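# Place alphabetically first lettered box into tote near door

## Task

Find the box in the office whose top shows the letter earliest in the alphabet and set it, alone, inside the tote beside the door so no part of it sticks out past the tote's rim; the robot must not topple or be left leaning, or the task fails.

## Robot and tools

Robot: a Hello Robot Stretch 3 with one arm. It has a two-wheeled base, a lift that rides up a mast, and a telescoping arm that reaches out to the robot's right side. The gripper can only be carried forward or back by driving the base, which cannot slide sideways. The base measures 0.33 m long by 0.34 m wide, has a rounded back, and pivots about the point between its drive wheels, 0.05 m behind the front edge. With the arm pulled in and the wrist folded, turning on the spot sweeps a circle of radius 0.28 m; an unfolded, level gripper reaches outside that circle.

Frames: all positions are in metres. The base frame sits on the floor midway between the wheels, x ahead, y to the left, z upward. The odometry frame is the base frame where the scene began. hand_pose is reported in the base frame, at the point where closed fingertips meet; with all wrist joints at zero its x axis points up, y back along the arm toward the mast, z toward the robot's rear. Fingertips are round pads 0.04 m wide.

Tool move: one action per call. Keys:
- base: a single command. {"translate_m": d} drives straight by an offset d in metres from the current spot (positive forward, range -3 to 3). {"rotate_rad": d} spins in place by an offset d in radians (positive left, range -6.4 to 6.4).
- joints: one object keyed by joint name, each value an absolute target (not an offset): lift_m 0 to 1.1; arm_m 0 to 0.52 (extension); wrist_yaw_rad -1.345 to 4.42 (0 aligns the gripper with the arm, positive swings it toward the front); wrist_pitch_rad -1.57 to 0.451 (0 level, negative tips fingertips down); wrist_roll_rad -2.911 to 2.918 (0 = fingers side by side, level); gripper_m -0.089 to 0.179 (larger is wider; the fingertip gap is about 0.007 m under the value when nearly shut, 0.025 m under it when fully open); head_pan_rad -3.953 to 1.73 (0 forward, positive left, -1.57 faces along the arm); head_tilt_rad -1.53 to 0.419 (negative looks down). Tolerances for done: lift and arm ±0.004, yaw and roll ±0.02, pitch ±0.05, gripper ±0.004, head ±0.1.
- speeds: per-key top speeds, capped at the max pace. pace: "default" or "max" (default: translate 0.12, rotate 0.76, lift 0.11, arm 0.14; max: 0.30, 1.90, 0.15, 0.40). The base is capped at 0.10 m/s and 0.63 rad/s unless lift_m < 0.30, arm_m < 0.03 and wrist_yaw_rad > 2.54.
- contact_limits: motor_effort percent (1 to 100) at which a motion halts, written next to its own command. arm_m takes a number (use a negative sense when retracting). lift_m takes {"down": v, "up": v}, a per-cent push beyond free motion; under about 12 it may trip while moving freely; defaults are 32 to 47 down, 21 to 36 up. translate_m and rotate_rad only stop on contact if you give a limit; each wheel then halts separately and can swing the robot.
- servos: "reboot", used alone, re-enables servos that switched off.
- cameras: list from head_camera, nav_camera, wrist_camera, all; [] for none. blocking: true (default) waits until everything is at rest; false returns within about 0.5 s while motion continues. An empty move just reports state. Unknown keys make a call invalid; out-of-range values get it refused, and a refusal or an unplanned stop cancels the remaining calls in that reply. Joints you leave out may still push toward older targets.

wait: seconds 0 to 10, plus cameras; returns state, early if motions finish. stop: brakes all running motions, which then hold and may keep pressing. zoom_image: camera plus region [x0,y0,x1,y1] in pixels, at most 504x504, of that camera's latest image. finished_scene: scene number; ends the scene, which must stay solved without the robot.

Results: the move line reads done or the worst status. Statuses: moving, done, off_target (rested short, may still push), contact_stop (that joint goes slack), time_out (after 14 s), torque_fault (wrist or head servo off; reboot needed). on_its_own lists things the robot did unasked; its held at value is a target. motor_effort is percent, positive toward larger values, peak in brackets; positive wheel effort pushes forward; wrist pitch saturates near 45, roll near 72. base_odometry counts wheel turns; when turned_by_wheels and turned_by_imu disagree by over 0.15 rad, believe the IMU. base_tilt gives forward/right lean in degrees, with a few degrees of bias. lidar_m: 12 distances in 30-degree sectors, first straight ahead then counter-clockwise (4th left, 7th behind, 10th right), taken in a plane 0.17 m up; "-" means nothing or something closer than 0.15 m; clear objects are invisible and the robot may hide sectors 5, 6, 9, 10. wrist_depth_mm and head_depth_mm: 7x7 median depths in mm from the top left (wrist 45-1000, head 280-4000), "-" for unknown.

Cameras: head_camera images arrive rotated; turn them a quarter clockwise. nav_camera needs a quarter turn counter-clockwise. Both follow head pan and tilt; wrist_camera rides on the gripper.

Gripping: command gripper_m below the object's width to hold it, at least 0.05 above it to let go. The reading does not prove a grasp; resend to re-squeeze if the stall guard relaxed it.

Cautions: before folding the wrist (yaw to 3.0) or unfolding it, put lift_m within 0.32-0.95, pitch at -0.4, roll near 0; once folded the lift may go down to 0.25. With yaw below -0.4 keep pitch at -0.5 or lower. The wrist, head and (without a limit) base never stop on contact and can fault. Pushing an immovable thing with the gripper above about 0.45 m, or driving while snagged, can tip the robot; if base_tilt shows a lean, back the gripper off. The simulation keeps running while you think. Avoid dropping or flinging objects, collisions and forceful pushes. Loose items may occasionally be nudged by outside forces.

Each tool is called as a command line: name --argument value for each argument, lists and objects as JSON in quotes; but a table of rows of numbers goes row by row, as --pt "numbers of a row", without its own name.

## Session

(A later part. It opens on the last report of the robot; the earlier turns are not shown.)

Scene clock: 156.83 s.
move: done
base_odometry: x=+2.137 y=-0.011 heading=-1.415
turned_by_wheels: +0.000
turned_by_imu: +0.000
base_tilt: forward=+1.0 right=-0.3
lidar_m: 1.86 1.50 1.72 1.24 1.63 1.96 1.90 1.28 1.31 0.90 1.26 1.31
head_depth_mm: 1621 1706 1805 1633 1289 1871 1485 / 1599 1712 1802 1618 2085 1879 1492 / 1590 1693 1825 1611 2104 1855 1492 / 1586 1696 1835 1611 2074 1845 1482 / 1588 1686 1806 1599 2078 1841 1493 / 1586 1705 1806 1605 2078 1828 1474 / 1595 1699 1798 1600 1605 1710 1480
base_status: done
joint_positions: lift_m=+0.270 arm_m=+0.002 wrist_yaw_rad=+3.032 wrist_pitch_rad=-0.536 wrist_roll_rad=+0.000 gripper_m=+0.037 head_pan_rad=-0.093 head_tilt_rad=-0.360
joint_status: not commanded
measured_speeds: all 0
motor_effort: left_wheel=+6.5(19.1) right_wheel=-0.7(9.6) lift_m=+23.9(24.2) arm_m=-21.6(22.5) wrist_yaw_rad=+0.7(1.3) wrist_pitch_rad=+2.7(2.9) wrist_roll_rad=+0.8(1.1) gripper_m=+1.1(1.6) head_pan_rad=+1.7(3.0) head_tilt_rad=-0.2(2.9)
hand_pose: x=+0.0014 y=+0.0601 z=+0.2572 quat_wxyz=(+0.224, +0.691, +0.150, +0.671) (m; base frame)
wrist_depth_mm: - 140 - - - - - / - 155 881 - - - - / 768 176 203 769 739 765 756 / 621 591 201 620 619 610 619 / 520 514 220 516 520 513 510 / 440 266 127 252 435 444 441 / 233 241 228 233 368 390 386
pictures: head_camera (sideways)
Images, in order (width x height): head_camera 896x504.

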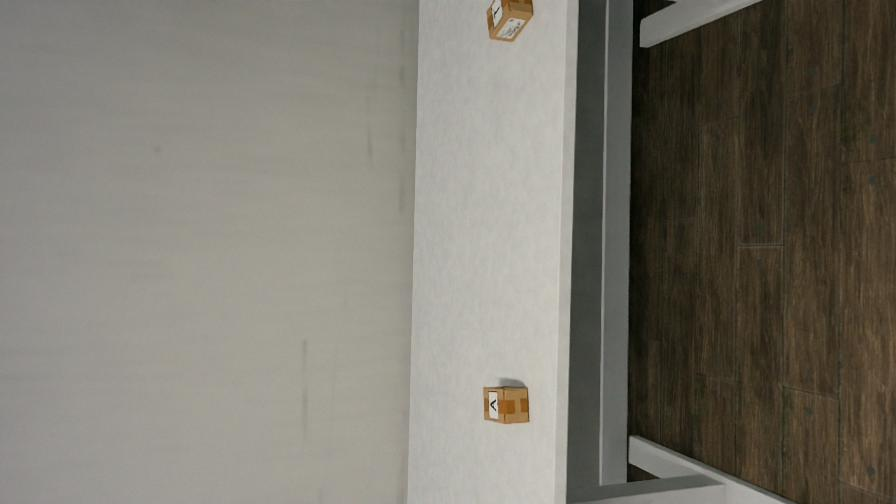

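move --base '{"translate_m": 0.36}' --pace "max" --joints '{"head_tilt_rad": -0.5, "head_pan_rad": 0.1}' --cameras '["head_camera", "nav_camera"]'

Scene clock: 204.67 s.
move: done
base_odometry: x=+2.192 y=-0.367 heading=-1.415
turned_by_wheels: +0.000
turned_by_imu: +0.001
base_tilt: forward=+0.9 right=-0.2
lidar_m: 1.50 1.17 1.72 1.25 1.73 1.89 2.25 1.55 0.96 1.36 1.04 1.22
head_depth_mm: 1225 1338 1449 1186 888 1600 1342 / 1250 1345 1450 1186 892 1600 1337 / 1275 1379 1480 1178 916 1594 1335 / 1291 1395 1518 1177 948 1593 1337 / 1315 1425 1520 1171 933 1601 1330 / 1343 1463 1560 1159 988 1543 1331 / 1376 1502 1618 1159 986 1591 1301
base_status: done
joint_positions: lift_m=+0.270 arm_m=+0.002 wrist_yaw_rad=+3.032 wrist_pitch_rad=-0.536 wrist_roll_rad=+0.000 gripper_m=+0.037 head_pan_rad=+0.105 head_tilt_rad=-0.503
joint_status: all done
measured_speeds: all 0
motor_effort: left_wheel=+8.9(20.3) right_wheel=-1.1(9.7) lift_m=+24.3(24.7) arm_m=-20.0(21.1) wrist_yaw_rad=+1.0(1.2) wrist_pitch_rad=+2.7(2.9) wrist_roll_rad=+1.0(1.0) gripper_m=-0.1(1.2) head_pan_rad=-0.9(4.7) head_tilt_rad=+0.1(3.4)
hand_pose: x=+0.0014 y=+0.0601 z=+0.2572 quat_wxyz=(+0.224, +0.691, +0.150, +0.671) (m; base frame)
wrist_depth_mm: - 140 - - - - - / - 156 891 - - - - / 778 177 202 757 759 774 759 / 622 596 201 617 616 617 614 / 521 518 220 521 517 518 520 / 444 267 127 252 435 443 443 / 232 238 226 234 374 387 390
pictures: head_camera (sideways), nav_camera (sideways)
Images, in order (width x height): head_camera 896x504, nav_camera 672x504.

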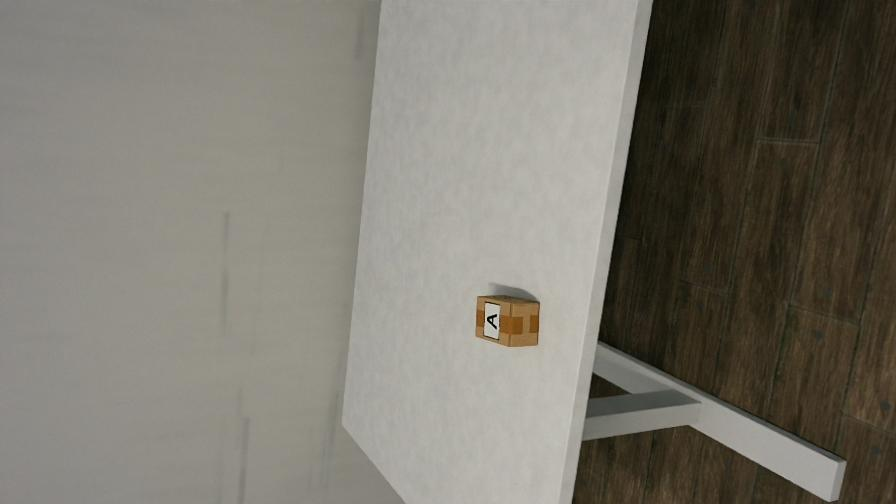

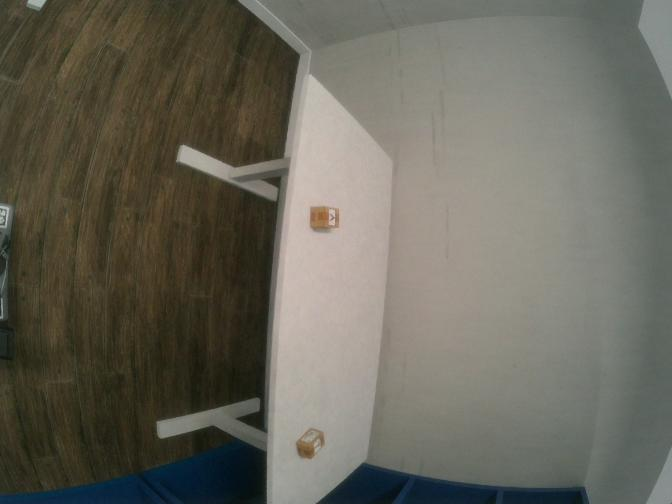

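move --base '{"rotate_rad": 1.5695}' --joints '{"lift_m": 0.83, "wrist_pitch_rad": -0.4, "head_pan_rad": -1.57, "head_tilt_rad": -0.6}' --pace "max" --cameras '["head_camera"]'

Scene clock: 234.50 s.
move: done
base_odometry: x=+2.192 y=-0.367 heading=+0.154
turned_by_wheels: +1.569
turned_by_imu: +1.565
base_tilt: forward=+0.9 right=-0.1
lidar_m: 1.25 1.72 1.88 2.26 1.58 0.97 1.28 1.05 1.22 1.50 1.17 1.72
head_depth_mm: 1271 1380 1372 1014 1693 1482 1321 / 1276 1404 1365 1009 1692 1464 1292 / 1281 1410 1351 1006 1670 1468 1306 / 1292 1421 1360 1009 1693 1468 1287 / 1301 1440 1373 1000 1723 1471 1252 / 1312 1450 1359 943 1729 1478 1263 / 1316 1459 1355 995 1545 1473 1251
base_status: done
joint_positions: lift_m=+0.830 arm_m=+0.002 wrist_yaw_rad=+3.032 wrist_pitch_rad=-0.420 wrist_roll_rad=+0.000 gripper_m=+0.037 head_pan_rad=-1.572 head_tilt_rad=-0.600
joint_status: all done
measured_speeds: all 0
motor_effort: left_wheel=-8.3(17.0) right_wheel=+9.0(15.8) lift_m=+30.8(34.4) arm_m=-21.2(22.7) wrist_yaw_rad=+1.1(1.4) wrist_pitch_rad=+3.4(7.5) wrist_roll_rad=+0.8(1.1) gripper_m=-1.1(1.6) head_pan_rad=+3.0(4.9) head_tilt_rad=-3.0(6.8)
hand_pose: x=+0.0032 y=+0.0761 z=+0.8423 quat_wxyz=(+0.185, +0.698, +0.110, +0.683) (m; base frame)
wrist_depth_mm: - 136 - - - - - / - 147 - - - - - / - 159 - - - - - / - - 205 - - - - / - - 198 - - - - / - - 127 - - - - / - - 251 - - - -
pictures: head_camera (sideways)
Images, in order (width x height): head_camera 896x504.

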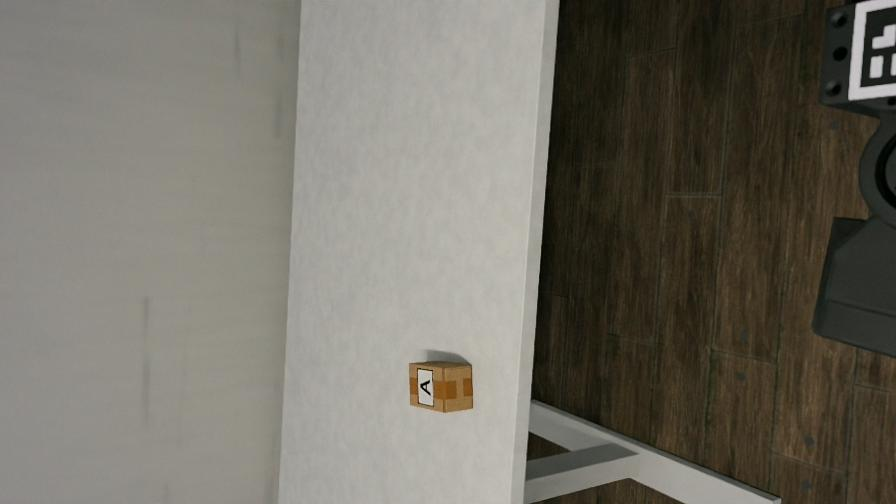

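move --base '{"translate_m": 0.23}' --joints '{"wrist_yaw_rad": 0.1, "gripper_m": 0.16, "arm_m": 0.38, "head_pan_rad": -1.45}' --pace "max" --speeds '{"arm_m": 0.2}' --cameras '["wrist_camera"]'

Scene clock: 252.43 s.
move: done
base_odometry: x=+2.420 y=-0.331 heading=+0.154
turned_by_wheels: +0.000
turned_by_imu: +0.000
base_tilt: forward=+1.0 right=-0.2
lidar_m: 1.02 1.49 1.75 2.25 1.69 1.18 1.27 1.25 1.36 1.11 1.09 1.49
head_depth_mm: 1241 1362 1375 514 1654 1484 1270 / 1262 1389 1359 543 1696 1484 1267 / 1283 1413 1376 932 1684 1479 1261 / 1309 1440 1355 996 1729 1480 1263 / 1339 1473 1348 1003 1680 1443 1255 / 1360 1503 1649 997 1769 1469 1259 / 1392 1530 1725 1905 1755 1468 1255
base_status: done
joint_positions: lift_m=+0.830 arm_m=+0.380 wrist_yaw_rad=+0.103 wrist_pitch_rad=-0.420 wrist_roll_rad=+0.000 gripper_m=+0.160 head_pan_rad=-1.447 head_tilt_rad=-0.600
joint_status: all done
measured_speeds: all 0
motor_effort: left_wheel=+6.5(12.0) right_wheel=+2.7(14.4) lift_m=+27.6(29.4) arm_m=+22.5(25.1) wrist_yaw_rad=-2.0(7.3) wrist_pitch_rad=+3.7(3.8) wrist_roll_rad=+0.8(1.1) gripper_m=+0.3(94.7) head_pan_rad=-1.3(4.4) head_tilt_rad=-2.0(4.0)
hand_pose: x=+0.0015 y=-0.7480 z=+0.8423 quat_wxyz=(+0.699, +0.183, -0.683, -0.112) (m; base frame)
wrist_depth_mm: - - - - - - - / - - - - - - - / - - - - - - - / - - - - - - - / - - - 290 - - - / - 120 - 249 - 119 113 / - 116 - 259 - - 109
pictures: wrist_camera
Images, in order (width x height): wrist_camera 644x364.

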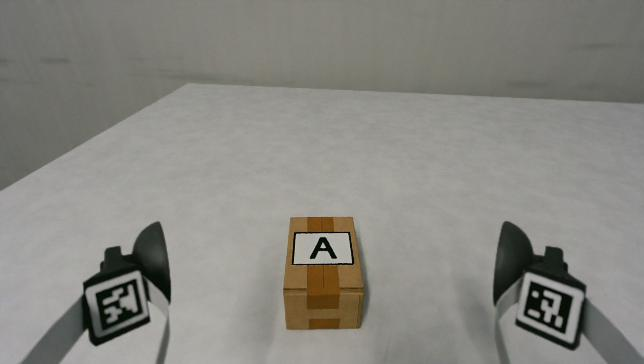

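move --joints '{"wrist_yaw_rad": 0.135, "arm_m": 0.468, "lift_m": 0.73}' --speeds '{"arm_m": 0.15, "lift_m": 0.06}' --contact_limits '{"arm_m": 40, "lift_m": {"down": 15}}' --cameras '["wrist_camera"]'

move --joints '{"gripper_m": 0.03}' --cameras '["wrist_camera"]'

Scene clock: 271.93 s.
move: done
base_odometry: x=+2.420 y=-0.331 heading=+0.154
turned_by_wheels: +0.000
turned_by_imu: +0.001
base_tilt: forward=+1.0 right=-0.1
lidar_m: 1.02 1.49 1.75 2.25 1.69 1.18 1.27 1.25 1.36 1.11 1.09 1.48
head_depth_mm: 1238 1366 1367 631 647 1382 1243 / 1259 1390 1363 655 1685 1482 1265 / 1294 1417 1362 938 1680 1475 1261 / 1313 1440 1364 998 1720 1474 1258 / 1333 1476 1357 997 1687 1448 1259 / 1358 1507 1648 1000 1772 1476 1256 / 1390 1539 1711 1876 1779 1471 1259
base_status: not commanded
joint_positions: lift_m=+0.730 arm_m=+0.468 wrist_yaw_rad=+0.132 wrist_pitch_rad=-0.420 wrist_roll_rad=+0.000 gripper_m=+0.160 head_pan_rad=-1.450 head_tilt_rad=-0.600
joint_status: all done
measured_speeds: all 0
motor_effort: left_wheel=+6.7(6.9) right_wheel=+2.5(3.3) lift_m=+20.5(24.1) arm_m=+21.9(25.7) wrist_yaw_rad=+3.4(7.0) wrist_pitch_rad=+3.4(3.8) wrist_roll_rad=+0.9(1.1) gripper_m=-0.7(1.3) head_pan_rad=-3.0(5.2) head_tilt_rad=-0.4(2.9)
contact_limits: arm_m 40 (drawing in: default 39, maximum 55; extending or still: default 49, maximum 70); lift_m down 15 (down: maximum 72; up: maximum 65)
hand_pose: x=+0.0080 y=-0.8352 z=+0.7423 quat_wxyz=(+0.700, +0.193, -0.680, -0.102) (m; base frame)
wrist_depth_mm: - - - - - - - / - - - - - - - / - - - - - - - / - - - 168 - - - / - - 141 141 - - - / - 121 121 118 - 120 113 / - 116 121 125 124 - 109
pictures: wrist_camera
Images, in order (width x height): wrist_camera 644x364.

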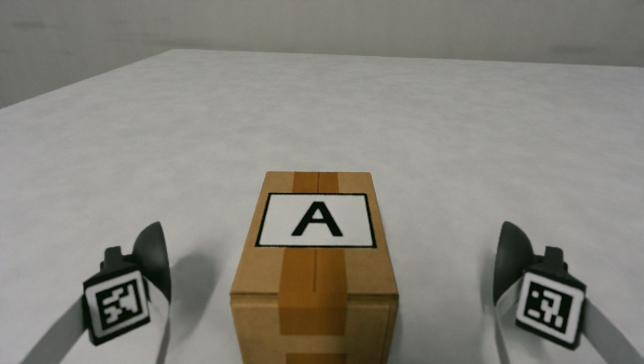

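Scene clock: 273.77 s.
move: done
base_odometry: x=+2.420 y=-0.331 heading=+0.154
turned_by_wheels: +0.000
turned_by_imu: +0.000
base_tilt: forward=+1.1 right=-0.3
lidar_m: 1.02 1.49 1.74 2.25 1.69 1.18 1.27 1.25 1.36 1.11 1.08 1.48
head_depth_mm: 1240 1369 1368 634 646 1394 1244 / 1262 1384 1369 655 1677 1477 1265 / 1284 1410 1359 938 1687 1480 1268 / 1321 1436 1358 1003 1739 1477 1253 / 1329 1480 1357 995 1670 1440 1257 / 1358 1495 1656 998 1782 1469 1262 / 1383 1539 1725 1893 1781 1458 1260
base_status: not commanded
joint_positions: lift_m=+0.730 arm_m=+0.468 wrist_yaw_rad=+0.133 wrist_pitch_rad=-0.419 wrist_roll_rad=+0.000 gripper_m=+0.031 head_pan_rad=-1.450 head_tilt_rad=-0.600
joint_status: all done
measured_speeds: all 0
motor_effort: left_wheel=+6.4(6.8) right_wheel=+2.8(3.3) lift_m=+25.7(25.7) arm_m=+18.6(21.8) wrist_yaw_rad=+2.1(3.7) wrist_pitch_rad=+3.4(3.8) wrist_roll_rad=+1.0(1.1) gripper_m=-17.4(99.3) head_pan_rad=-3.1(4.3) head_tilt_rad=-1.2(2.2)
contact_limits: arm_m 40 (drawing in: default 39, maximum 55; extending or still: default 49, maximum 70); lift_m down 15 (down: maximum 72; up: maximum 65)
hand_pose: x=+0.0083 y=-0.8352 z=+0.7423 quat_wxyz=(+0.700, +0.193, -0.680, -0.101) (m; base frame)
wrist_depth_mm: - - - - - - - / - - - - - - - / - - - - - - - / - - - 168 - - - / - - 148 141 147 - - / - - 124 126 128 - - / - - - 139 - - -
pictures: wrist_camera
Images, in order (width x height): wrist_camera 644x364.

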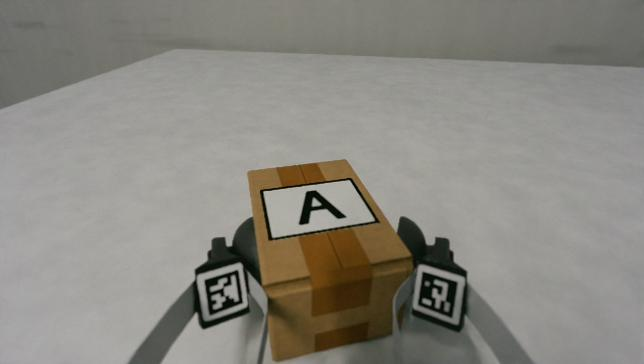

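move --joints '{"lift_m": 0.81}' --pace "max" --speeds '{"lift_m": 0.12}' --cameras '["wrist_camera"]'

move --joints '{"arm_m": 0.01, "wrist_yaw_rad": 2.65, "wrist_pitch_rad": -0.4}' --speeds '{"arm_m": 0.3}' --cameras '["wrist_camera"]'

move --base '{"rotate_rad": -1.0762}' --joints '{"lift_m": 0.285, "head_pan_rad": -3.1, "head_tilt_rad": -0.5}' --pace "max" --cameras '[]'

move --base '{"translate_m": -1.875}' --pace "max" --cameras '["nav_camera", "wrist_camera"]'

"pace" acts on no motion here: each has its own speed under "speeds". Leave "pace" out
Scene clock: 311.73 s.
base_odometry: x=+2.420 y=-0.331 heading=+0.154
turned_by_wheels: +0.000
turned_by_imu: +0.000
base_tilt: forward=+0.7 right=-0.1
lidar_m: 1.02 1.49 1.75 2.25 1.70 1.18 1.27 1.25 1.36 1.11 1.08 1.48
head_depth_mm: 1240 1358 1374 634 646 1379 1235 / 1264 1398 1366 655 1675 1476 1258 / 1292 1414 1364 928 1676 1471 1265 / 1313 1438 1359 995 1725 1480 1268 / 1338 1476 1361 999 1688 1436 1256 / 1359 1510 1656 997 1786 1484 1264 / 1375 1527 1731 1887 1782 1472 1257
base_status: not commanded
joint_positions: lift_m=+0.730 arm_m=+0.468 wrist_yaw_rad=+0.133 wrist_pitch_rad=-0.419 wrist_roll_rad=+0.000 gripper_m=+0.031 head_pan_rad=-1.450 head_tilt_rad=-0.600
joint_status: all done
measured_speeds: all 0
motor_effort: left_wheel=+6.7(6.8) right_wheel=+2.3(3.3) lift_m=+31.8(25.7) arm_m=+14.1(21.8) wrist_yaw_rad=+2.3(3.7) wrist_pitch_rad=+3.5(3.8) wrist_roll_rad=+0.8(1.1) gripper_m=-17.7(99.3) head_pan_rad=-3.0(4.3) head_tilt_rad=-0.3(2.2)
contact_limits: arm_m 40 (drawing in: default 39, maximum 55; extending or still: default 49, maximum 70); lift_m down 15 (down: maximum 72; up: maximum 65)
hand_pose: x=+0.0083 y=-0.8352 z=+0.7423 quat_wxyz=(+0.700, +0.193, -0.680, -0.101) (m; base frame)
wrist_depth_mm: - - - - - - - / - - - - - - - / - - - - - - - / - - - 168 - - - / - - 148 142 147 - - / - - 124 126 128 - - / - - - 139 - - -
pictures: none

not run: a call was refused earlier in this reply.

not run: a call was refused earlier in this reply.

not run: a call was refused earlier in this reply.

move --joints '{"lift_m": 0.81}' --cameras '[]'

move --joints '{"arm_m": 0.01, "wrist_yaw_rad": 2.65, "wrist_pitch_rad": -0.4}' --pace "max" --speeds '{"arm_m": 0.3}' --cameras '[]'

move --base '{"rotate_rad": -1.0762}' --joints '{"lift_m": 0.285, "head_pan_rad": -3.1, "head_tilt_rad": -0.5}' --pace "max" --cameras '[]'

move --base '{"translate_m": -1.875}' --pace "max" --cameras '["nav_camera", "wrist_camera"]'

Scene clock: 317.63 s.
move: done
base_odometry: x=+2.420 y=-0.331 heading=+0.154
turned_by_wheels: +0.000
turned_by_imu: +0.001
base_tilt: forward=+1.0 right=-0.3
lidar_m: 1.02 1.49 1.74 2.25 1.69 1.18 1.27 1.25 1.36 1.11 1.09 1.49
head_depth_mm: 1245 1368 1367 596 1654 1490 1259 / 1269 1395 1364 638 1689 1476 1268 / 1285 1416 1368 962 1671 1479 1265 / 1314 1435 1362 994 1739 1483 1262 / 1327 1480 1356 995 1643 1440 1253 / 1359 1509 1644 999 1770 1469 1257 / 1387 1535 1712 1873 1773 1476 1250
base_status: not commanded
joint_positions: lift_m=+0.810 arm_m=+0.468 wrist_yaw_rad=+0.133 wrist_pitch_rad=-0.425 wrist_roll_rad=+0.000 gripper_m=+0.031 head_pan_rad=-1.450 head_tilt_rad=-0.600
joint_status: all done
measured_speeds: all 0
motor_effort: left_wheel=+6.5(6.9) right_wheel=+2.7(3.2) lift_m=+32.8(34.6) arm_m=+6.8(9.6) wrist_yaw_rad=+2.1(2.7) wrist_pitch_rad=+4.4(4.6) wrist_roll_rad=+0.8(1.1) gripper_m=-17.2(18.8) head_pan_rad=-2.7(4.2) head_tilt_rad=+0.8(1.4)
contact_limits: arm_m 40 (drawing in: default 39, maximum 55; extending or still: default 49, maximum 70)
hand_pose: x=+0.0082 y=-0.8346 z=+0.8212 quat_wxyz=(+0.700, +0.195, -0.679, -0.103) (m; base frame)
wrist_depth_mm: - - - - - - - / - - - - - - - / - - - - - - - / - - - 169 - - - / - - 149 142 147 - - / - - 124 126 128 - - / - - - 138 - - -
pictures: none
No camera images: "cameras" was empty.

Scene clock: 321.53 s.
move: done
base_odometry: x=+2.420 y=-0.331 heading=+0.154
turned_by_wheels: +0.000
turned_by_imu: +0.001
base_tilt: forward=+0.7 right=-0.1
lidar_m: 1.02 1.49 1.75 2.25 1.70 1.19 1.26 1.25 1.36 1.12 1.09 1.49
head_depth_mm: 1241 1363 1374 1008 1644 1475 1295 / 1264 1390 1369 1006 1686 1476 1263 / 1297 1410 1360 1001 1680 1466 307 / 1313 1431 1374 1002 1730 1470 1232 / 1323 1479 1357 999 1639 1432 1252 / 1372 1503 1650 999 1787 1472 1264 / 1388 1526 1717 1889 1780 1465 1251
base_status: not commanded
joint_positions: lift_m=+0.810 arm_m=+0.010 wrist_yaw_rad=+2.647 wrist_pitch_rad=-0.425 wrist_roll_rad=+0.000 gripper_m=+0.031 head_pan_rad=-1.450 head_tilt_rad=-0.600
joint_status: all done
measured_speeds: all 0
motor_effort: left_wheel=+6.2(6.6) right_wheel=+2.3(3.3) lift_m=+21.8(32.6) arm_m=-21.9(24.7) wrist_yaw_rad=+3.1(9.0) wrist_pitch_rad=+4.1(7.7) wrist_roll_rad=+0.8(1.2) gripper_m=-17.8(18.8) head_pan_rad=-3.0(4.2) head_tilt_rad=-0.1(2.0)
hand_pose: x=+0.0848 y=+0.0418 z=+0.8212 quat_wxyz=(+0.314, +0.706, -0.024, +0.634) (m; base frame)
wrist_depth_mm: - - - - - - - / - - - - - - - / - - - - - - - / - - - 178 - - - / - - 153 142 154 - - / 208 - 124 126 128 - - / 198 921 945 141 908 940 -
pictures: none
No camera images: "cameras" was empty.

Scene clock: 325.83 s.
move: done
base_odometry: x=+2.420 y=-0.331 heading=-0.922
turned_by_wheels: -1.076
turned_by_imu: -1.071
base_tilt: forward=+1.1 right=-0.2
lidar_m: 1.09 1.49 1.02 1.03 2.01 2.25 1.70 1.18 1.18 1.25 1.36 1.50
head_depth_mm: 2016 2124 2301 2454 2036 1598 1346 / 2095 2267 2466 2557 2024 1618 1351 / 2226 2440 2604 2694 2021 1610 1338 / 2420 2597 2806 2658 1989 1608 1333 / 2468 2667 2902 2041 2002 1597 1335 / 1497 1608 1825 2000 1879 1583 1332 / 1625 1693 1914 1714 1871 1598 1340
base_status: done
joint_positions: lift_m=+0.285 arm_m=+0.010 wrist_yaw_rad=+2.647 wrist_pitch_rad=-0.425 wrist_roll_rad=+0.000 gripper_m=+0.031 head_pan_rad=-3.102 head_tilt_rad=-0.500
joint_status: all done
measured_speeds: all 0
motor_effort: left_wheel=+11.2(14.8) right_wheel=-9.1(14.2) lift_m=+21.3(22.4) arm_m=-21.8(22.7) wrist_yaw_rad=+2.9(3.7) wrist_pitch_rad=+4.5(4.8) wrist_roll_rad=+0.7(1.1) gripper_m=-17.7(18.5) head_pan_rad=+4.2(7.4) head_tilt_rad=+2.5(5.5)
hand_pose: x=+0.0848 y=+0.0417 z=+0.2961 quat_wxyz=(+0.314, +0.706, -0.024, +0.634) (m; base frame)
wrist_depth_mm: - - - - - - - / - - - - - - - / - - - - - - - / 763 755 724 179 757 774 761 / 607 614 153 142 154 604 607 / 208 542 124 126 128 513 514 / 199 238 267 140 421 439 442
pictures: none
No camera images: "cameras" was empty.

Scene clock: 333.50 s.
move: done
base_odometry: x=+1.286 y=+1.162 heading=-0.922
turned_by_wheels: +0.000
turned_by_imu: +0.003
base_tilt: forward=+0.9 right=+0.0
lidar_m: 2.93 2.35 1.88 0.91 0.66 0.63 0.66 0.89 2.35 0.47 0.40 1.22
head_depth_mm: 539 575 619 670 730 800 880 / 571 612 660 717 784 863 965 / 603 652 709 769 852 949 1066 / 644 696 761 839 933 1044 1191 / 688 749 826 916 1030 1173 1284 / 738 813 901 1010 1143 1334 1342 / 798 884 988 1124 1303 1490 1333
base_status: done
joint_positions: lift_m=+0.285 arm_m=+0.010 wrist_yaw_rad=+2.648 wrist_pitch_rad=-0.425 wrist_roll_rad=+0.000 gripper_m=+0.031 head_pan_rad=-3.100 head_tilt_rad=-0.500
joint_status: not commanded
measured_speeds: all 0
motor_effort: left_wheel=-3.4(12.0) right_wheel=-2.5(16.2) lift_m=+31.3(31.7) arm_m=-19.9(22.1) wrist_yaw_rad=+2.6(3.7) wrist_pitch_rad=+4.4(4.8) wrist_roll_rad=+0.8(1.1) gripper_m=-18.6(18.7) head_pan_rad=+2.4(4.7) head_tilt_rad=+2.0(4.0)
hand_pose: x=+0.0847 y=+0.0418 z=+0.2961 quat_wxyz=(+0.314, +0.706, -0.024, +0.634) (m; base frame)
wrist_depth_mm: - - - - - - - / - - - - - - - / - - - - - - - / 732 767 717 178 772 766 778 / 622 609 155 142 155 607 616 / 208 536 124 126 128 517 507 / 199 240 268 141 420 446 440
pictures: nav_camera (sideways), wrist_camera
Images, in order (width x height): nav_camera 672x504, wrist_camera 644x364.

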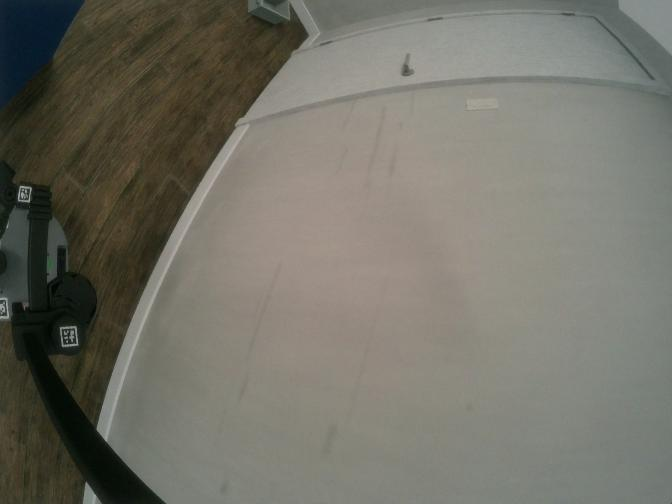

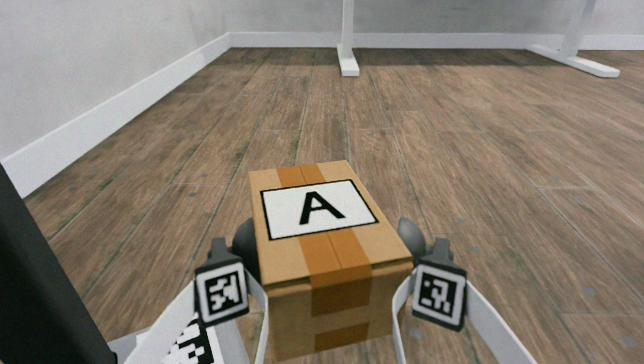

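move --base '{"rotate_rad": 1.0762}' --joints '{"head_pan_rad": -3.15, "head_tilt_rad": -0.7}' --pace "max" --cameras '[]'

move --base '{"translate_m": -1.28}' --pace "max" --cameras '["head_camera"]'

Scene clock: 340.20 s.
move: done
base_odometry: x=+1.286 y=+1.162 heading=+0.154
turned_by_wheels: +1.076
turned_by_imu: +1.073
base_tilt: forward=+0.8 right=+0.1
lidar_m: 1.87 0.89 0.65 0.63 0.66 0.90 2.41 0.46 0.40 1.23 2.92 2.34
head_depth_mm: 2116 2311 2339 1978 1636 1393 1210 / 2089 2355 2523 1979 1625 1375 1212 / 2095 2369 2391 1972 1637 1385 1201 / 2138 2382 2549 1971 1622 1390 1196 / 2159 2415 2534 1999 1617 1364 1204 / 2161 2390 2527 1969 1622 1343 1199 / 2175 2455 2513 1919 956 976 1008
base_status: done
joint_positions: lift_m=+0.285 arm_m=+0.010 wrist_yaw_rad=+2.648 wrist_pitch_rad=-0.425 wrist_roll_rad=+0.000 gripper_m=+0.031 head_pan_rad=-3.148 head_tilt_rad=-0.699
joint_status: all done
measured_speeds: all 0
motor_effort: left_wheel=-7.3(17.3) right_wheel=+9.7(16.4) lift_m=+29.4(32.7) arm_m=-21.2(22.6) wrist_yaw_rad=+2.7(3.2) wrist_pitch_rad=+4.8(4.8) wrist_roll_rad=+0.8(1.1) gripper_m=-17.3(18.5) head_pan_rad=-3.0(4.4) head_tilt_rad=-4.0(5.5)
hand_pose: x=+0.0847 y=+0.0418 z=+0.2961 quat_wxyz=(+0.314, +0.706, -0.024, +0.634) (m; base frame)
wrist_depth_mm: - - - - - - - / - - - - - - - / - - - - 934 - - / - - 187 178 765 778 762 / 590 601 154 142 154 622 614 / 207 529 124 126 128 521 512 / 199 238 269 140 415 445 444
pictures: none
No camera images: "cameras" was empty.

Scene clock: 345.87 s.
move: done
base_odometry: x=+0.021 y=+0.966 heading=+0.154
turned_by_wheels: +0.000
turned_by_imu: +0.003
base_tilt: forward=+0.8 right=-0.3
lidar_m: 2.41 0.90 0.67 0.61 0.64 0.89 1.15 1.19 1.64 2.22 0.82 0.67
head_depth_mm: 979 1085 1230 1429 1591 1366 1212 / 982 1098 1239 1443 1583 1379 1199 / 990 1109 1252 1451 1582 1336 1197 / 997 1117 1268 1462 1618 1380 1204 / 1003 1129 1280 1479 1639 1382 1199 / 1004 1132 1288 1502 1626 1380 1206 / 1013 1135 1300 1514 1620 1378 1206
base_status: done
joint_positions: lift_m=+0.285 arm_m=+0.010 wrist_yaw_rad=+2.648 wrist_pitch_rad=-0.425 wrist_roll_rad=+0.000 gripper_m=+0.031 head_pan_rad=-3.150 head_tilt_rad=-0.700
joint_status: not commanded
measured_speeds: all 0
motor_effort: left_wheel=-6.3(16.5) right_wheel=+0.5(13.8) lift_m=+20.5(29.3) arm_m=-14.5(21.4) wrist_yaw_rad=+2.6(3.3) wrist_pitch_rad=+4.2(4.8) wrist_roll_rad=+0.7(1.0) gripper_m=-17.4(18.8) head_pan_rad=-1.5(4.4) head_tilt_rad=-2.7(4.5)
hand_pose: x=+0.0847 y=+0.0418 z=+0.2961 quat_wxyz=(+0.314, +0.706, -0.024, +0.634) (m; base frame)
wrist_depth_mm: - 528 - - - - - / - 573 - - - - - / - 630 - - 967 - - / - 670 188 179 763 780 769 / 591 626 154 142 154 622 623 / 207 532 124 126 128 512 516 / 199 238 267 140 419 442 446
pictures: head_camera (sideways)
Images, in order (width x height): head_camera 896x504.

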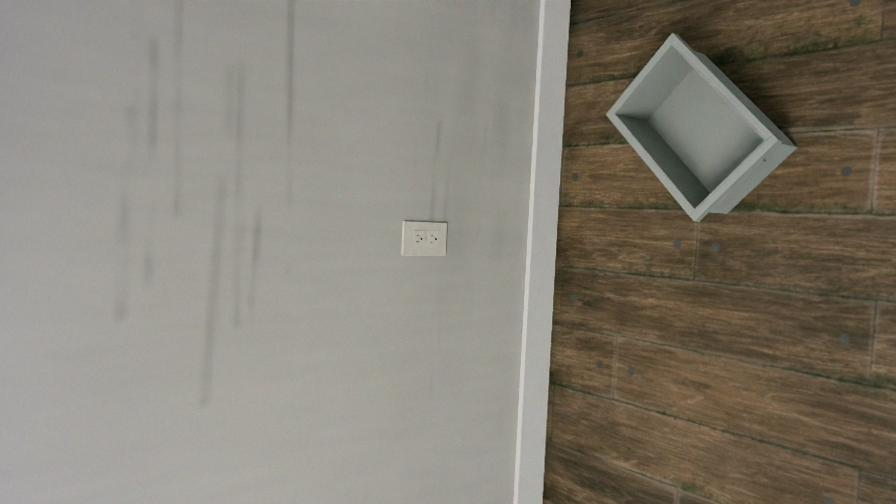

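move --base '{"translate_m": -0.12}' --pace "max" --cameras '[]'

move --base '{"rotate_rad": -1.798}' --joints '{"lift_m": 0.5, "head_pan_rad": -1.57, "head_tilt_rad": -0.9}' --pace "max" --cameras '[]'

move --joints '{"wrist_yaw_rad": -0.38}' --pace "max" --cameras '["head_camera"]'

move --joints '{"wrist_pitch_rad": -1.25, "arm_m": 0.38}' --pace "max" --speeds '{"arm_m": 0.3}' --cameras '["head_camera", "wrist_camera"]'

Scene clock: 373.60 s.
move: done
base_odometry: x=-0.097 y=+0.948 heading=+0.154
turned_by_wheels: +0.000
turned_by_imu: +0.000
base_tilt: forward=+1.0 right=-0.2
lidar_m: 2.41 0.90 0.63 0.62 0.65 0.88 1.03 1.07 1.47 2.60 0.99 0.77
head_depth_mm: 868 975 1094 1275 1506 1381 1212 / 877 980 1103 1277 1515 1325 1183 / 885 985 1119 1299 1516 1388 1163 / 893 996 1122 1304 1509 1378 1202 / 891 999 1131 1321 1521 1383 1203 / 894 1011 1149 1335 1547 1375 1200 / 910 1011 1165 1338 1540 1379 1201
base_status: done
joint_positions: lift_m=+0.285 arm_m=+0.010 wrist_yaw_rad=+2.648 wrist_pitch_rad=-0.425 wrist_roll_rad=+0.000 gripper_m=+0.031 head_pan_rad=-3.150 head_tilt_rad=-0.700
joint_status: not commanded
measured_speeds: all 0
motor_effort: left_wheel=-1.7(12.1) right_wheel=-2.6(13.9) lift_m=+22.7(22.9) arm_m=-8.6(10.6) wrist_yaw_rad=+2.4(3.1) wrist_pitch_rad=+4.6(4.9) wrist_roll_rad=+0.9(1.1) gripper_m=-17.7(18.3) head_pan_rad=-3.1(3.8) head_tilt_rad=-3.3(3.8)
hand_pose: x=+0.0847 y=+0.0418 z=+0.2960 quat_wxyz=(+0.314, +0.706, -0.024, +0.634) (m; base frame)
wrist_depth_mm: - - 592 - - - - / - - 631 - - - - / - - 686 - 950 - - / - - 704 178 759 776 763 / 593 616 154 142 154 610 615 / 208 530 124 126 128 515 519 / 198 237 268 140 420 442 439
pictures: none
No camera images: "cameras" was empty.

Scene clock: 377.07 s.
move: done
base_odometry: x=-0.097 y=+0.948 heading=-1.644
turned_by_wheels: -1.798
turned_by_imu: -1.792
base_tilt: forward=+1.1 right=+0.0
lidar_m: 2.29 1.29 0.79 0.78 1.18 0.72 0.62 0.63 0.75 1.02 1.03 1.23
head_depth_mm: 989 1149 1380 1537 1413 1252 1116 / 976 1130 1369 1567 1390 1260 497 / 963 1117 1329 1551 1385 1236 522 / 948 1096 1307 1557 1390 1250 569 / 942 1086 1280 1539 1404 1258 1134 / 921 1063 1276 1525 1418 1251 1142 / 909 1045 1235 1497 1413 1258 1133
base_status: done
joint_positions: lift_m=+0.500 arm_m=+0.010 wrist_yaw_rad=+2.648 wrist_pitch_rad=-0.425 wrist_roll_rad=+0.000 gripper_m=+0.031 head_pan_rad=-1.566 head_tilt_rad=-0.902
joint_status: all done
measured_speeds: all 0
motor_effort: left_wheel=+7.8(16.9) right_wheel=-6.5(14.4) lift_m=+28.2(34.6) arm_m=-20.4(20.4) wrist_yaw_rad=+2.5(3.0) wrist_pitch_rad=+4.3(5.0) wrist_roll_rad=+0.8(1.1) gripper_m=-17.0(18.6) head_pan_rad=-2.7(4.3) head_tilt_rad=-3.1(6.8)
hand_pose: x=+0.0847 y=+0.0417 z=+0.5110 quat_wxyz=(+0.314, +0.706, -0.024, +0.634) (m; base frame)
wrist_depth_mm: - - 722 - - - - / - - 777 - - - - / - - 852 - - - - / - - - 178 - - - / 926 910 154 141 154 926 908 / 207 790 124 126 128 779 754 / 200 623 631 140 625 669 669
pictures: none
No camera images: "cameras" was empty.

Scene clock: 378.90 s.
move: done
base_odometry: x=-0.097 y=+0.948 heading=-1.644
turned_by_wheels: +0.000
turned_by_imu: +0.000
base_tilt: forward=+0.9 right=-0.1
lidar_m: 2.29 1.29 0.79 0.77 1.17 0.72 0.63 0.63 0.75 1.02 1.03 1.24
head_depth_mm: 985 1155 1385 1558 1422 1257 1119 / 979 1130 1364 1571 1368 1213 492 / 966 1125 1334 1545 1387 637 513 / 949 1099 1312 1551 1381 1258 1118 / 939 1091 1288 1531 1413 1258 1132 / 923 1067 1267 1530 1416 1252 1128 / 910 1055 1250 1514 1416 1268 1138
base_status: not commanded
joint_positions: lift_m=+0.500 arm_m=+0.010 wrist_yaw_rad=-0.377 wrist_pitch_rad=-0.425 wrist_roll_rad=+0.000 gripper_m=+0.031 head_pan_rad=-1.569 head_tilt_rad=-0.902
joint_status: all done
measured_speeds: all 0
motor_effort: left_wheel=+7.8(8.1) right_wheel=-6.3(6.8) lift_m=+23.7(27.9) arm_m=-20.7(22.0) wrist_yaw_rad=-2.0(8.4) wrist_pitch_rad=+4.4(4.8) wrist_roll_rad=+0.8(1.0) gripper_m=-18.1(18.6) head_pan_rad=-3.8(4.6) head_tilt_rad=-1.2(3.1)
hand_pose: x=-0.1037 y=-0.3627 z=+0.5110 quat_wxyz=(+0.651, +0.018, -0.707, -0.276) (m; base frame)
wrist_depth_mm: - - - - 557 - - / - - - - 597 - - / 628 - - - 641 - - / - - 176 169 706 - - / - - 148 142 148 - - / 724 762 124 126 128 - - / 662 109 133 140 618 590 -
pictures: head_camera (sideways)
Images, in order (width x height): head_camera 896x504.

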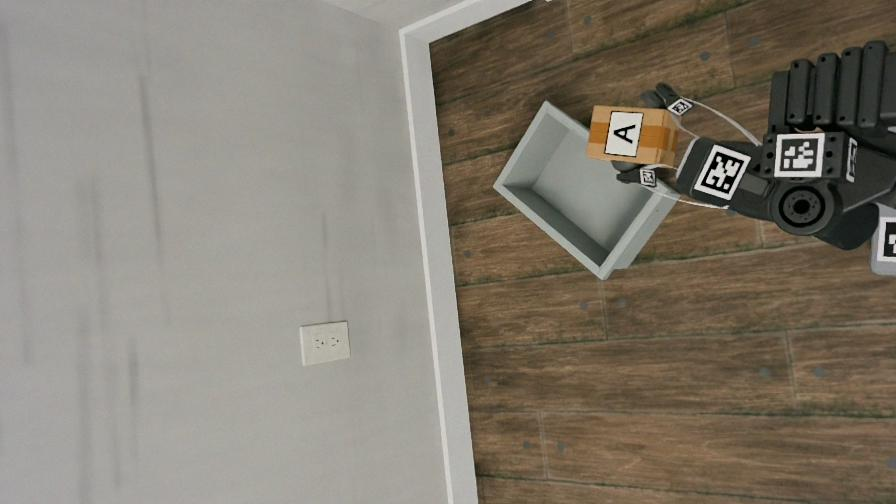

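Scene clock: 382.43 s.
move: done
base_odometry: x=-0.097 y=+0.948 heading=-1.644
turned_by_wheels: +0.000
turned_by_imu: +0.001
base_tilt: forward=+1.0 right=-0.1
lidar_m: 2.30 1.29 0.79 0.77 1.17 0.72 0.62 0.63 0.75 1.03 1.03 1.23
head_depth_mm: 993 1152 1384 1552 1423 1249 1118 / 970 1129 1362 770 646 557 505 / 959 1115 1340 754 1373 1237 1137 / 945 1100 1310 1539 1365 1261 1133 / 940 1080 1279 1527 1427 1266 1135 / 920 1067 1262 1526 1414 1270 1139 / 915 1048 1238 1510 1412 1267 1143
base_status: not commanded
joint_positions: lift_m=+0.500 arm_m=+0.380 wrist_yaw_rad=-0.377 wrist_pitch_rad=-1.254 wrist_roll_rad=+0.000 gripper_m=+0.031 head_pan_rad=-1.570 head_tilt_rad=-0.900
joint_status: all done
measured_speeds: all 0
motor_effort: left_wheel=+7.7(8.1) right_wheel=-6.2(6.9) lift_m=+21.5(23.5) arm_m=+22.9(26.7) wrist_yaw_rad=-1.6(2.4) wrist_pitch_rad=+0.8(4.9) wrist_roll_rad=+0.8(1.0) gripper_m=-17.9(18.6) head_pan_rad=-2.7(4.4) head_tilt_rad=+0.4(1.8)
hand_pose: x=-0.0426 y=-0.5779 z=+0.3877 quat_wxyz=(+0.485, +0.300, -0.640, -0.515) (m; base frame)
wrist_depth_mm: - - 597 607 603 599 453 / - 586 588 594 592 596 501 / 568 570 572 - 565 562 513 / 555 556 553 169 555 558 542 / 550 542 154 142 154 538 536 / 523 534 124 126 128 520 522 / 516 511 510 140 512 509 507
pictures: head_camera (sideways), wrist_camera
Images, in order (width x height): head_camera 896x504, wrist_camera 644x364.

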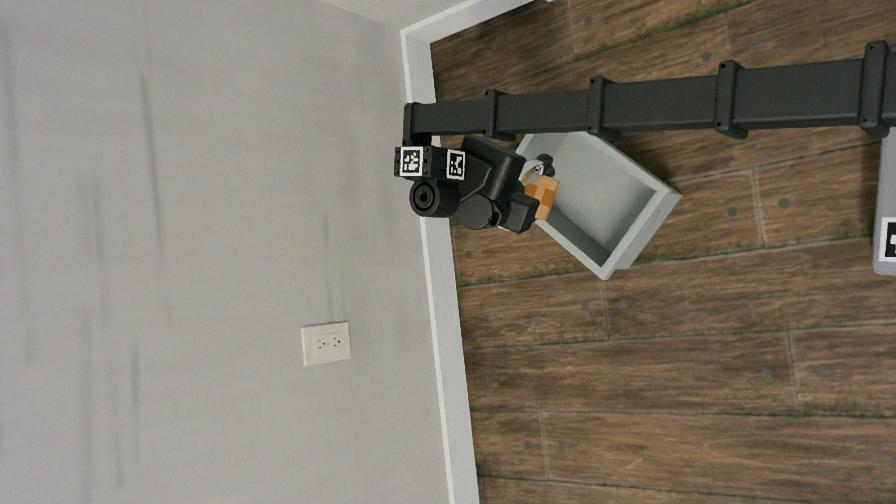

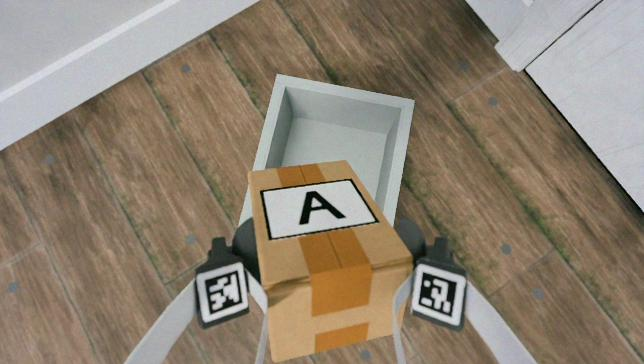

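move --joints '{"wrist_yaw_rad": -0.58, "arm_m": 0.403, "lift_m": 0.29}' --cameras '["wrist_camera", "head_camera"]'

Scene clock: 403.33 s.
move: done
base_odometry: x=-0.097 y=+0.948 heading=-1.644
turned_by_wheels: +0.000
turned_by_imu: +0.001
base_tilt: forward=+1.0 right=-0.1
lidar_m: 2.30 1.29 0.79 0.77 1.18 0.72 0.62 0.63 0.75 0.57 1.03 1.23
head_depth_mm: 987 1146 1375 1544 1428 1249 1137 / 971 1139 1356 1572 1375 1213 1087 / 959 1121 1330 1548 944 1221 1120 / 950 1102 1311 1536 1366 1252 1134 / 933 1083 1278 1528 1421 1261 1136 / 921 1065 1255 1529 1418 1253 1143 / 911 1057 1238 1503 1416 1259 1139
base_status: not commanded
joint_positions: lift_m=+0.290 arm_m=+0.403 wrist_yaw_rad=-0.577 wrist_pitch_rad=-1.254 wrist_roll_rad=+0.000 gripper_m=+0.031 head_pan_rad=-1.570 head_tilt_rad=-0.900
joint_status: all done
measured_speeds: all 0
motor_effort: left_wheel=+7.9(8.1) right_wheel=-6.3(6.8) lift_m=+20.6(22.5) arm_m=+22.8(25.0) wrist_yaw_rad=-1.8(4.2) wrist_pitch_rad=+0.4(0.8) wrist_roll_rad=+0.8(1.1) gripper_m=-16.8(18.3) head_pan_rad=-2.9(3.5) head_tilt_rad=+0.0(1.5)
hand_pose: x=-0.0527 y=-0.5956 z=+0.1777 quat_wxyz=(+0.431, +0.235, -0.667, -0.561) (m; base frame)
wrist_depth_mm: 385 388 271 - 288 379 380 / 375 374 273 - 348 364 365 / 361 358 306 - 288 356 351 / 352 352 275 169 243 346 345 / 342 340 161 141 154 336 338 / 333 334 124 126 128 328 329 / 324 209 249 138 210 320 318
pictures: head_camera (sideways), wrist_camera
Images, in order (width x height): head_camera 896x504, wrist_camera 644x364.

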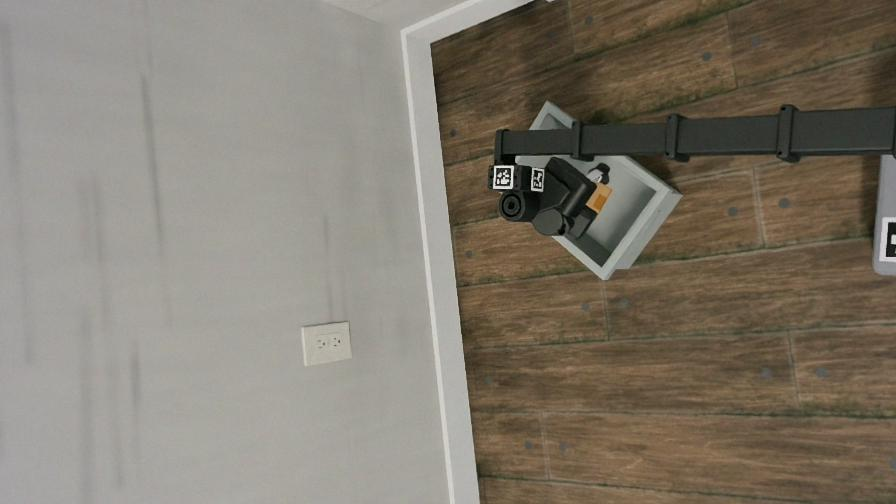

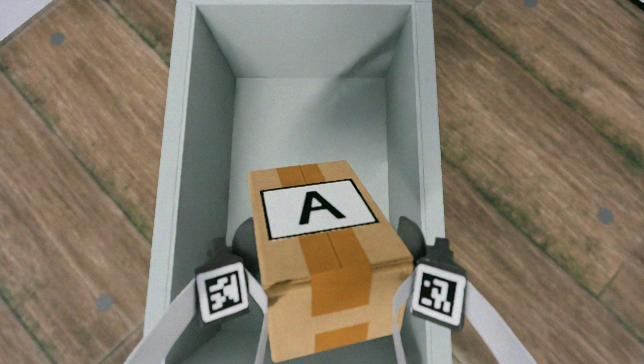

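move --joints '{"arm_m": 0.423, "lift_m": 0.165}' --speeds '{"lift_m": 0.06}' --contact_limits '{"lift_m": {"down": 15}}' --cameras '[]'

move --joints '{"lift_m": 0.12}' --speeds '{"lift_m": 0.025}' --contact_limits '{"lift_m": {"down": 13}}' --cameras '["wrist_camera"]'

Scene clock: 414.13 s.
move: done
base_odometry: x=-0.097 y=+0.948 heading=-1.644
turned_by_wheels: +0.000
turned_by_imu: +0.001
base_tilt: forward=+1.0 right=-0.1
lidar_m: 2.30 1.29 0.79 0.78 1.18 0.72 0.62 0.62 0.75 1.03 1.03 1.23
head_depth_mm: 982 1149 1389 1555 1414 1253 1131 / 969 1133 1356 1569 1390 1248 1115 / 961 1115 1336 1555 1039 1222 1107 / 945 1096 1307 1535 1372 1250 1135 / 935 1080 1284 1524 1417 1260 1140 / 923 1065 1262 1527 1413 1260 1127 / 908 1048 1247 1525 1425 1263 1133
base_status: not commanded
joint_positions: lift_m=+0.165 arm_m=+0.423 wrist_yaw_rad=-0.577 wrist_pitch_rad=-1.251 wrist_roll_rad=+0.000 gripper_m=+0.031 head_pan_rad=-1.570 head_tilt_rad=-0.899
joint_status: all done
measured_speeds: all 0
motor_effort: left_wheel=+7.6(8.1) right_wheel=-6.2(6.8) lift_m=+20.2(22.2) arm_m=+19.7(24.7) wrist_yaw_rad=-1.5(2.3) wrist_pitch_rad=+0.3(0.9) wrist_roll_rad=+0.9(1.0) gripper_m=-16.8(18.8) head_pan_rad=-1.7(3.9) head_tilt_rad=-0.3(1.3)
contact_limits: lift_m down 15 (down: maximum 72; up: maximum 65)
hand_pose: x=-0.0530 y=-0.6161 z=+0.0528 quat_wxyz=(+0.432, +0.234, -0.667, -0.561) (m; base frame)
wrist_depth_mm: - 160 - - 220 139 241 / 118 160 - - 220 139 233 / - 172 227 - 219 150 226 / - 160 168 158 196 139 104 / 119 161 142 136 145 139 102 / - 150 124 125 128 129 101 / 119 107 - 143 - 111 96
pictures: none
No camera images: "cameras" was empty.

Scene clock: 416.03 s.
move: contact_stop
base_odometry: x=-0.097 y=+0.948 heading=-1.644
turned_by_wheels: +0.000
turned_by_imu: +0.000
base_tilt: forward=+1.0 right=-0.1
lidar_m: 2.30 1.28 0.79 0.78 1.17 0.72 0.62 0.63 0.75 1.02 1.03 1.23
head_depth_mm: 987 1150 1381 1556 1420 1263 1132 / 971 1133 1361 1558 1388 1258 1117 / 958 1117 1329 1545 1064 1197 1106 / 946 1094 1305 1539 1360 1263 1134 / 937 1082 1278 1529 1420 1261 1137 / 922 1060 1262 1524 1421 1257 1132 / 913 1048 1244 1514 1416 1259 1137
base_status: not commanded
joint_positions: lift_m=+0.129 arm_m=+0.423 wrist_yaw_rad=-0.579 wrist_pitch_rad=-1.251 wrist_roll_rad=+0.000 gripper_m=+0.031 head_pan_rad=-1.570 head_tilt_rad=-0.899
joint_status: lift_m contact_stop (moved -0.036 of -0.045)
measured_speeds: translate_m=+0.000 rotate_rad=+0.000 lift_m=+0.005 arm_m=+0.000 wrist_yaw_rad=+0.000 wrist_pitch_rad=+0.000 wrist_roll_rad=+0.000 head_pan_rad=+0.000 head_tilt_rad=+0.000
on_its_own: lift_m is slack since a contact_stop (your +0.120 is given up)
motor_effort: left_wheel=+7.7(7.7) right_wheel=-5.2(6.9) lift_m=+19.6(20.8) arm_m=+16.7(19.9) wrist_yaw_rad=-0.6(2.1) wrist_pitch_rad=-0.1(0.3) wrist_roll_rad=+0.9(1.1) gripper_m=-16.6(17.7) head_pan_rad=-3.6(3.6) head_tilt_rad=-0.9(1.5)
contact_limits: lift_m down 13 (down: maximum 72; up: maximum 65)
hand_pose: x=-0.0532 y=-0.6162 z=+0.0173 quat_wxyz=(+0.431, +0.233, -0.667, -0.561) (m; base frame)
wrist_depth_mm: - 159 - - - 140 97 / 118 160 198 142 197 140 97 / - 172 192 136 191 151 97 / 125 160 188 131 185 139 92 / - 160 182 125 129 139 102 / 113 149 123 174 126 122 92 / 119 132 171 172 170 - 96
pictures: wrist_camera
Images, in order (width x height): wrist_camera 644x364.

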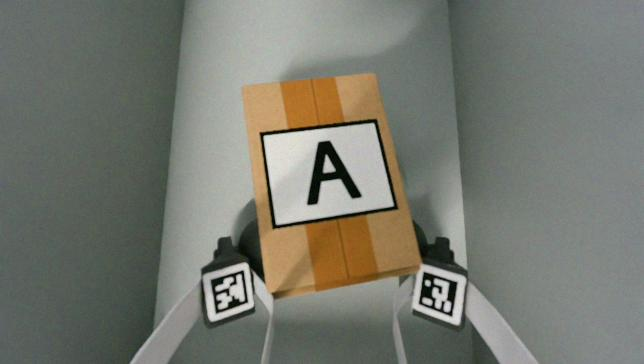

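move --joints '{"gripper_m": 0.117}' --cameras '["wrist_camera"]'

move --joints '{"lift_m": 0.4}' --cameras '["wrist_camera"]'

Scene clock: 421.97 s.
move: done
base_odometry: x=-0.097 y=+0.948 heading=-1.644
turned_by_wheels: +0.000
turned_by_imu: +0.001
base_tilt: forward=+1.1 right=-0.2
lidar_m: 2.30 1.28 0.79 0.78 1.17 0.72 0.62 0.63 0.75 1.02 1.03 1.23
head_depth_mm: 984 1157 1381 1548 1414 1249 1128 / 978 1128 1351 1570 1392 1259 1123 / 961 1118 1335 1552 1059 1196 1108 / 947 1099 1305 1535 1396 1264 1136 / 938 1079 1289 1527 1419 1259 1135 / 918 1063 1262 1531 1415 1255 1135 / 914 1049 1239 1511 1411 1261 1144
base_status: not commanded
joint_positions: lift_m=+0.130 arm_m=+0.423 wrist_yaw_rad=-0.579 wrist_pitch_rad=-1.249 wrist_roll_rad=+0.000 gripper_m=+0.117 head_pan_rad=-1.570 head_tilt_rad=-0.899
joint_status: all done
measured_speeds: all 0
on_its_own: lift_m is slack since a contact_stop (your +0.120 is given up)
motor_effort: left_wheel=+6.8(7.7) right_wheel=-2.9(5.1) lift_m=+25.9(25.9) arm_m=+9.6(11.8) wrist_yaw_rad=-0.2(2.1) wrist_pitch_rad=-0.2(0.7) wrist_roll_rad=+0.8(1.0) gripper_m=+2.1(94.3) head_pan_rad=-1.2(3.2) head_tilt_rad=-1.6(2.6)
contact_limits: lift_m down 13 (down: maximum 72; up: maximum 65)
hand_pose: x=-0.0534 y=-0.6164 z=+0.0181 quat_wxyz=(+0.432, +0.233, -0.667, -0.561) (m; base frame)
wrist_depth_mm: 109 158 - - - 153 112 / - 157 198 144 194 165 101 / - 158 193 140 189 153 97 / 109 147 187 137 137 154 101 / 108 147 182 133 132 144 107 / 109 125 175 130 143 123 107 / - 121 171 171 171 123 97
pictures: wrist_camera
Images, in order (width x height): wrist_camera 644x364.

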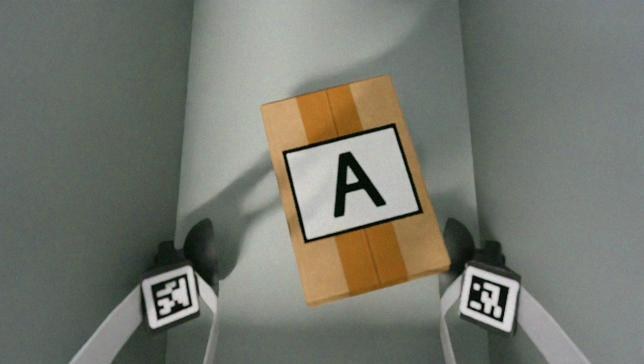

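Scene clock: 425.27 s.
move: done
base_odometry: x=-0.097 y=+0.948 heading=-1.644
turned_by_wheels: +0.000
turned_by_imu: +0.000
base_tilt: forward=+1.0 right=-0.3
lidar_m: 2.30 1.28 0.79 0.78 1.18 0.72 0.63 0.62 0.75 1.02 1.03 1.23
head_depth_mm: 984 1153 1382 1561 1415 1256 1133 / 975 1135 1371 1557 1296 669 591 / 958 1108 1335 867 1335 1229 1130 / 943 1098 1304 1550 1392 1257 1131 / 934 1077 1280 1538 1417 1267 1131 / 927 1064 1258 1529 1419 1260 1129 / 916 1045 1236 1498 1418 1256 1136
base_status: not commanded
joint_positions: lift_m=+0.400 arm_m=+0.423 wrist_yaw_rad=-0.579 wrist_pitch_rad=-1.251 wrist_roll_rad=+0.000 gripper_m=+0.117 head_pan_rad=-1.570 head_tilt_rad=-0.899
joint_status: all done
measured_speeds: all 0
motor_effort: left_wheel=+6.8(7.0) right_wheel=-3.2(3.6) lift_m=+31.8(33.7) arm_m=+3.8(9.4) wrist_yaw_rad=+0.0(0.7) wrist_pitch_rad=+0.0(0.5) wrist_roll_rad=+0.9(1.2) gripper_m=+0.2(2.8) head_pan_rad=-1.6(3.3) head_tilt_rad=-2.7(3.5)
hand_pose: x=-0.0531 y=-0.6160 z=+0.2879 quat_wxyz=(+0.431, +0.233, -0.667, -0.561) (m; base frame)
wrist_depth_mm: 399 500 499 503 495 495 428 / - 488 488 493 486 484 463 / 473 477 470 - 478 473 470 / 461 465 452 402 456 451 453 / 450 445 384 390 369 443 440 / 436 124 150 - 321 123 429 / 426 125 390 - 315 124 417
pictures: wrist_camera
Images, in order (width x height): wrist_camera 644x364.

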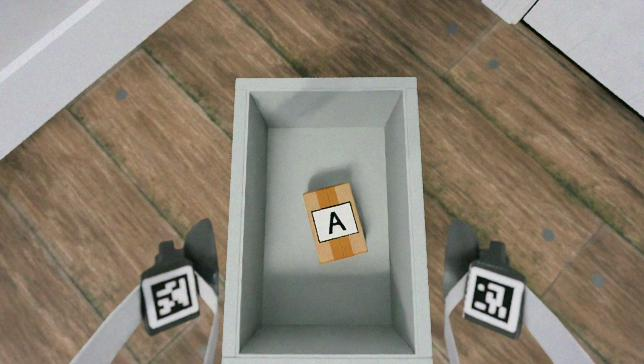

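finished_scene --scene 3

The scene is finished: the task was done.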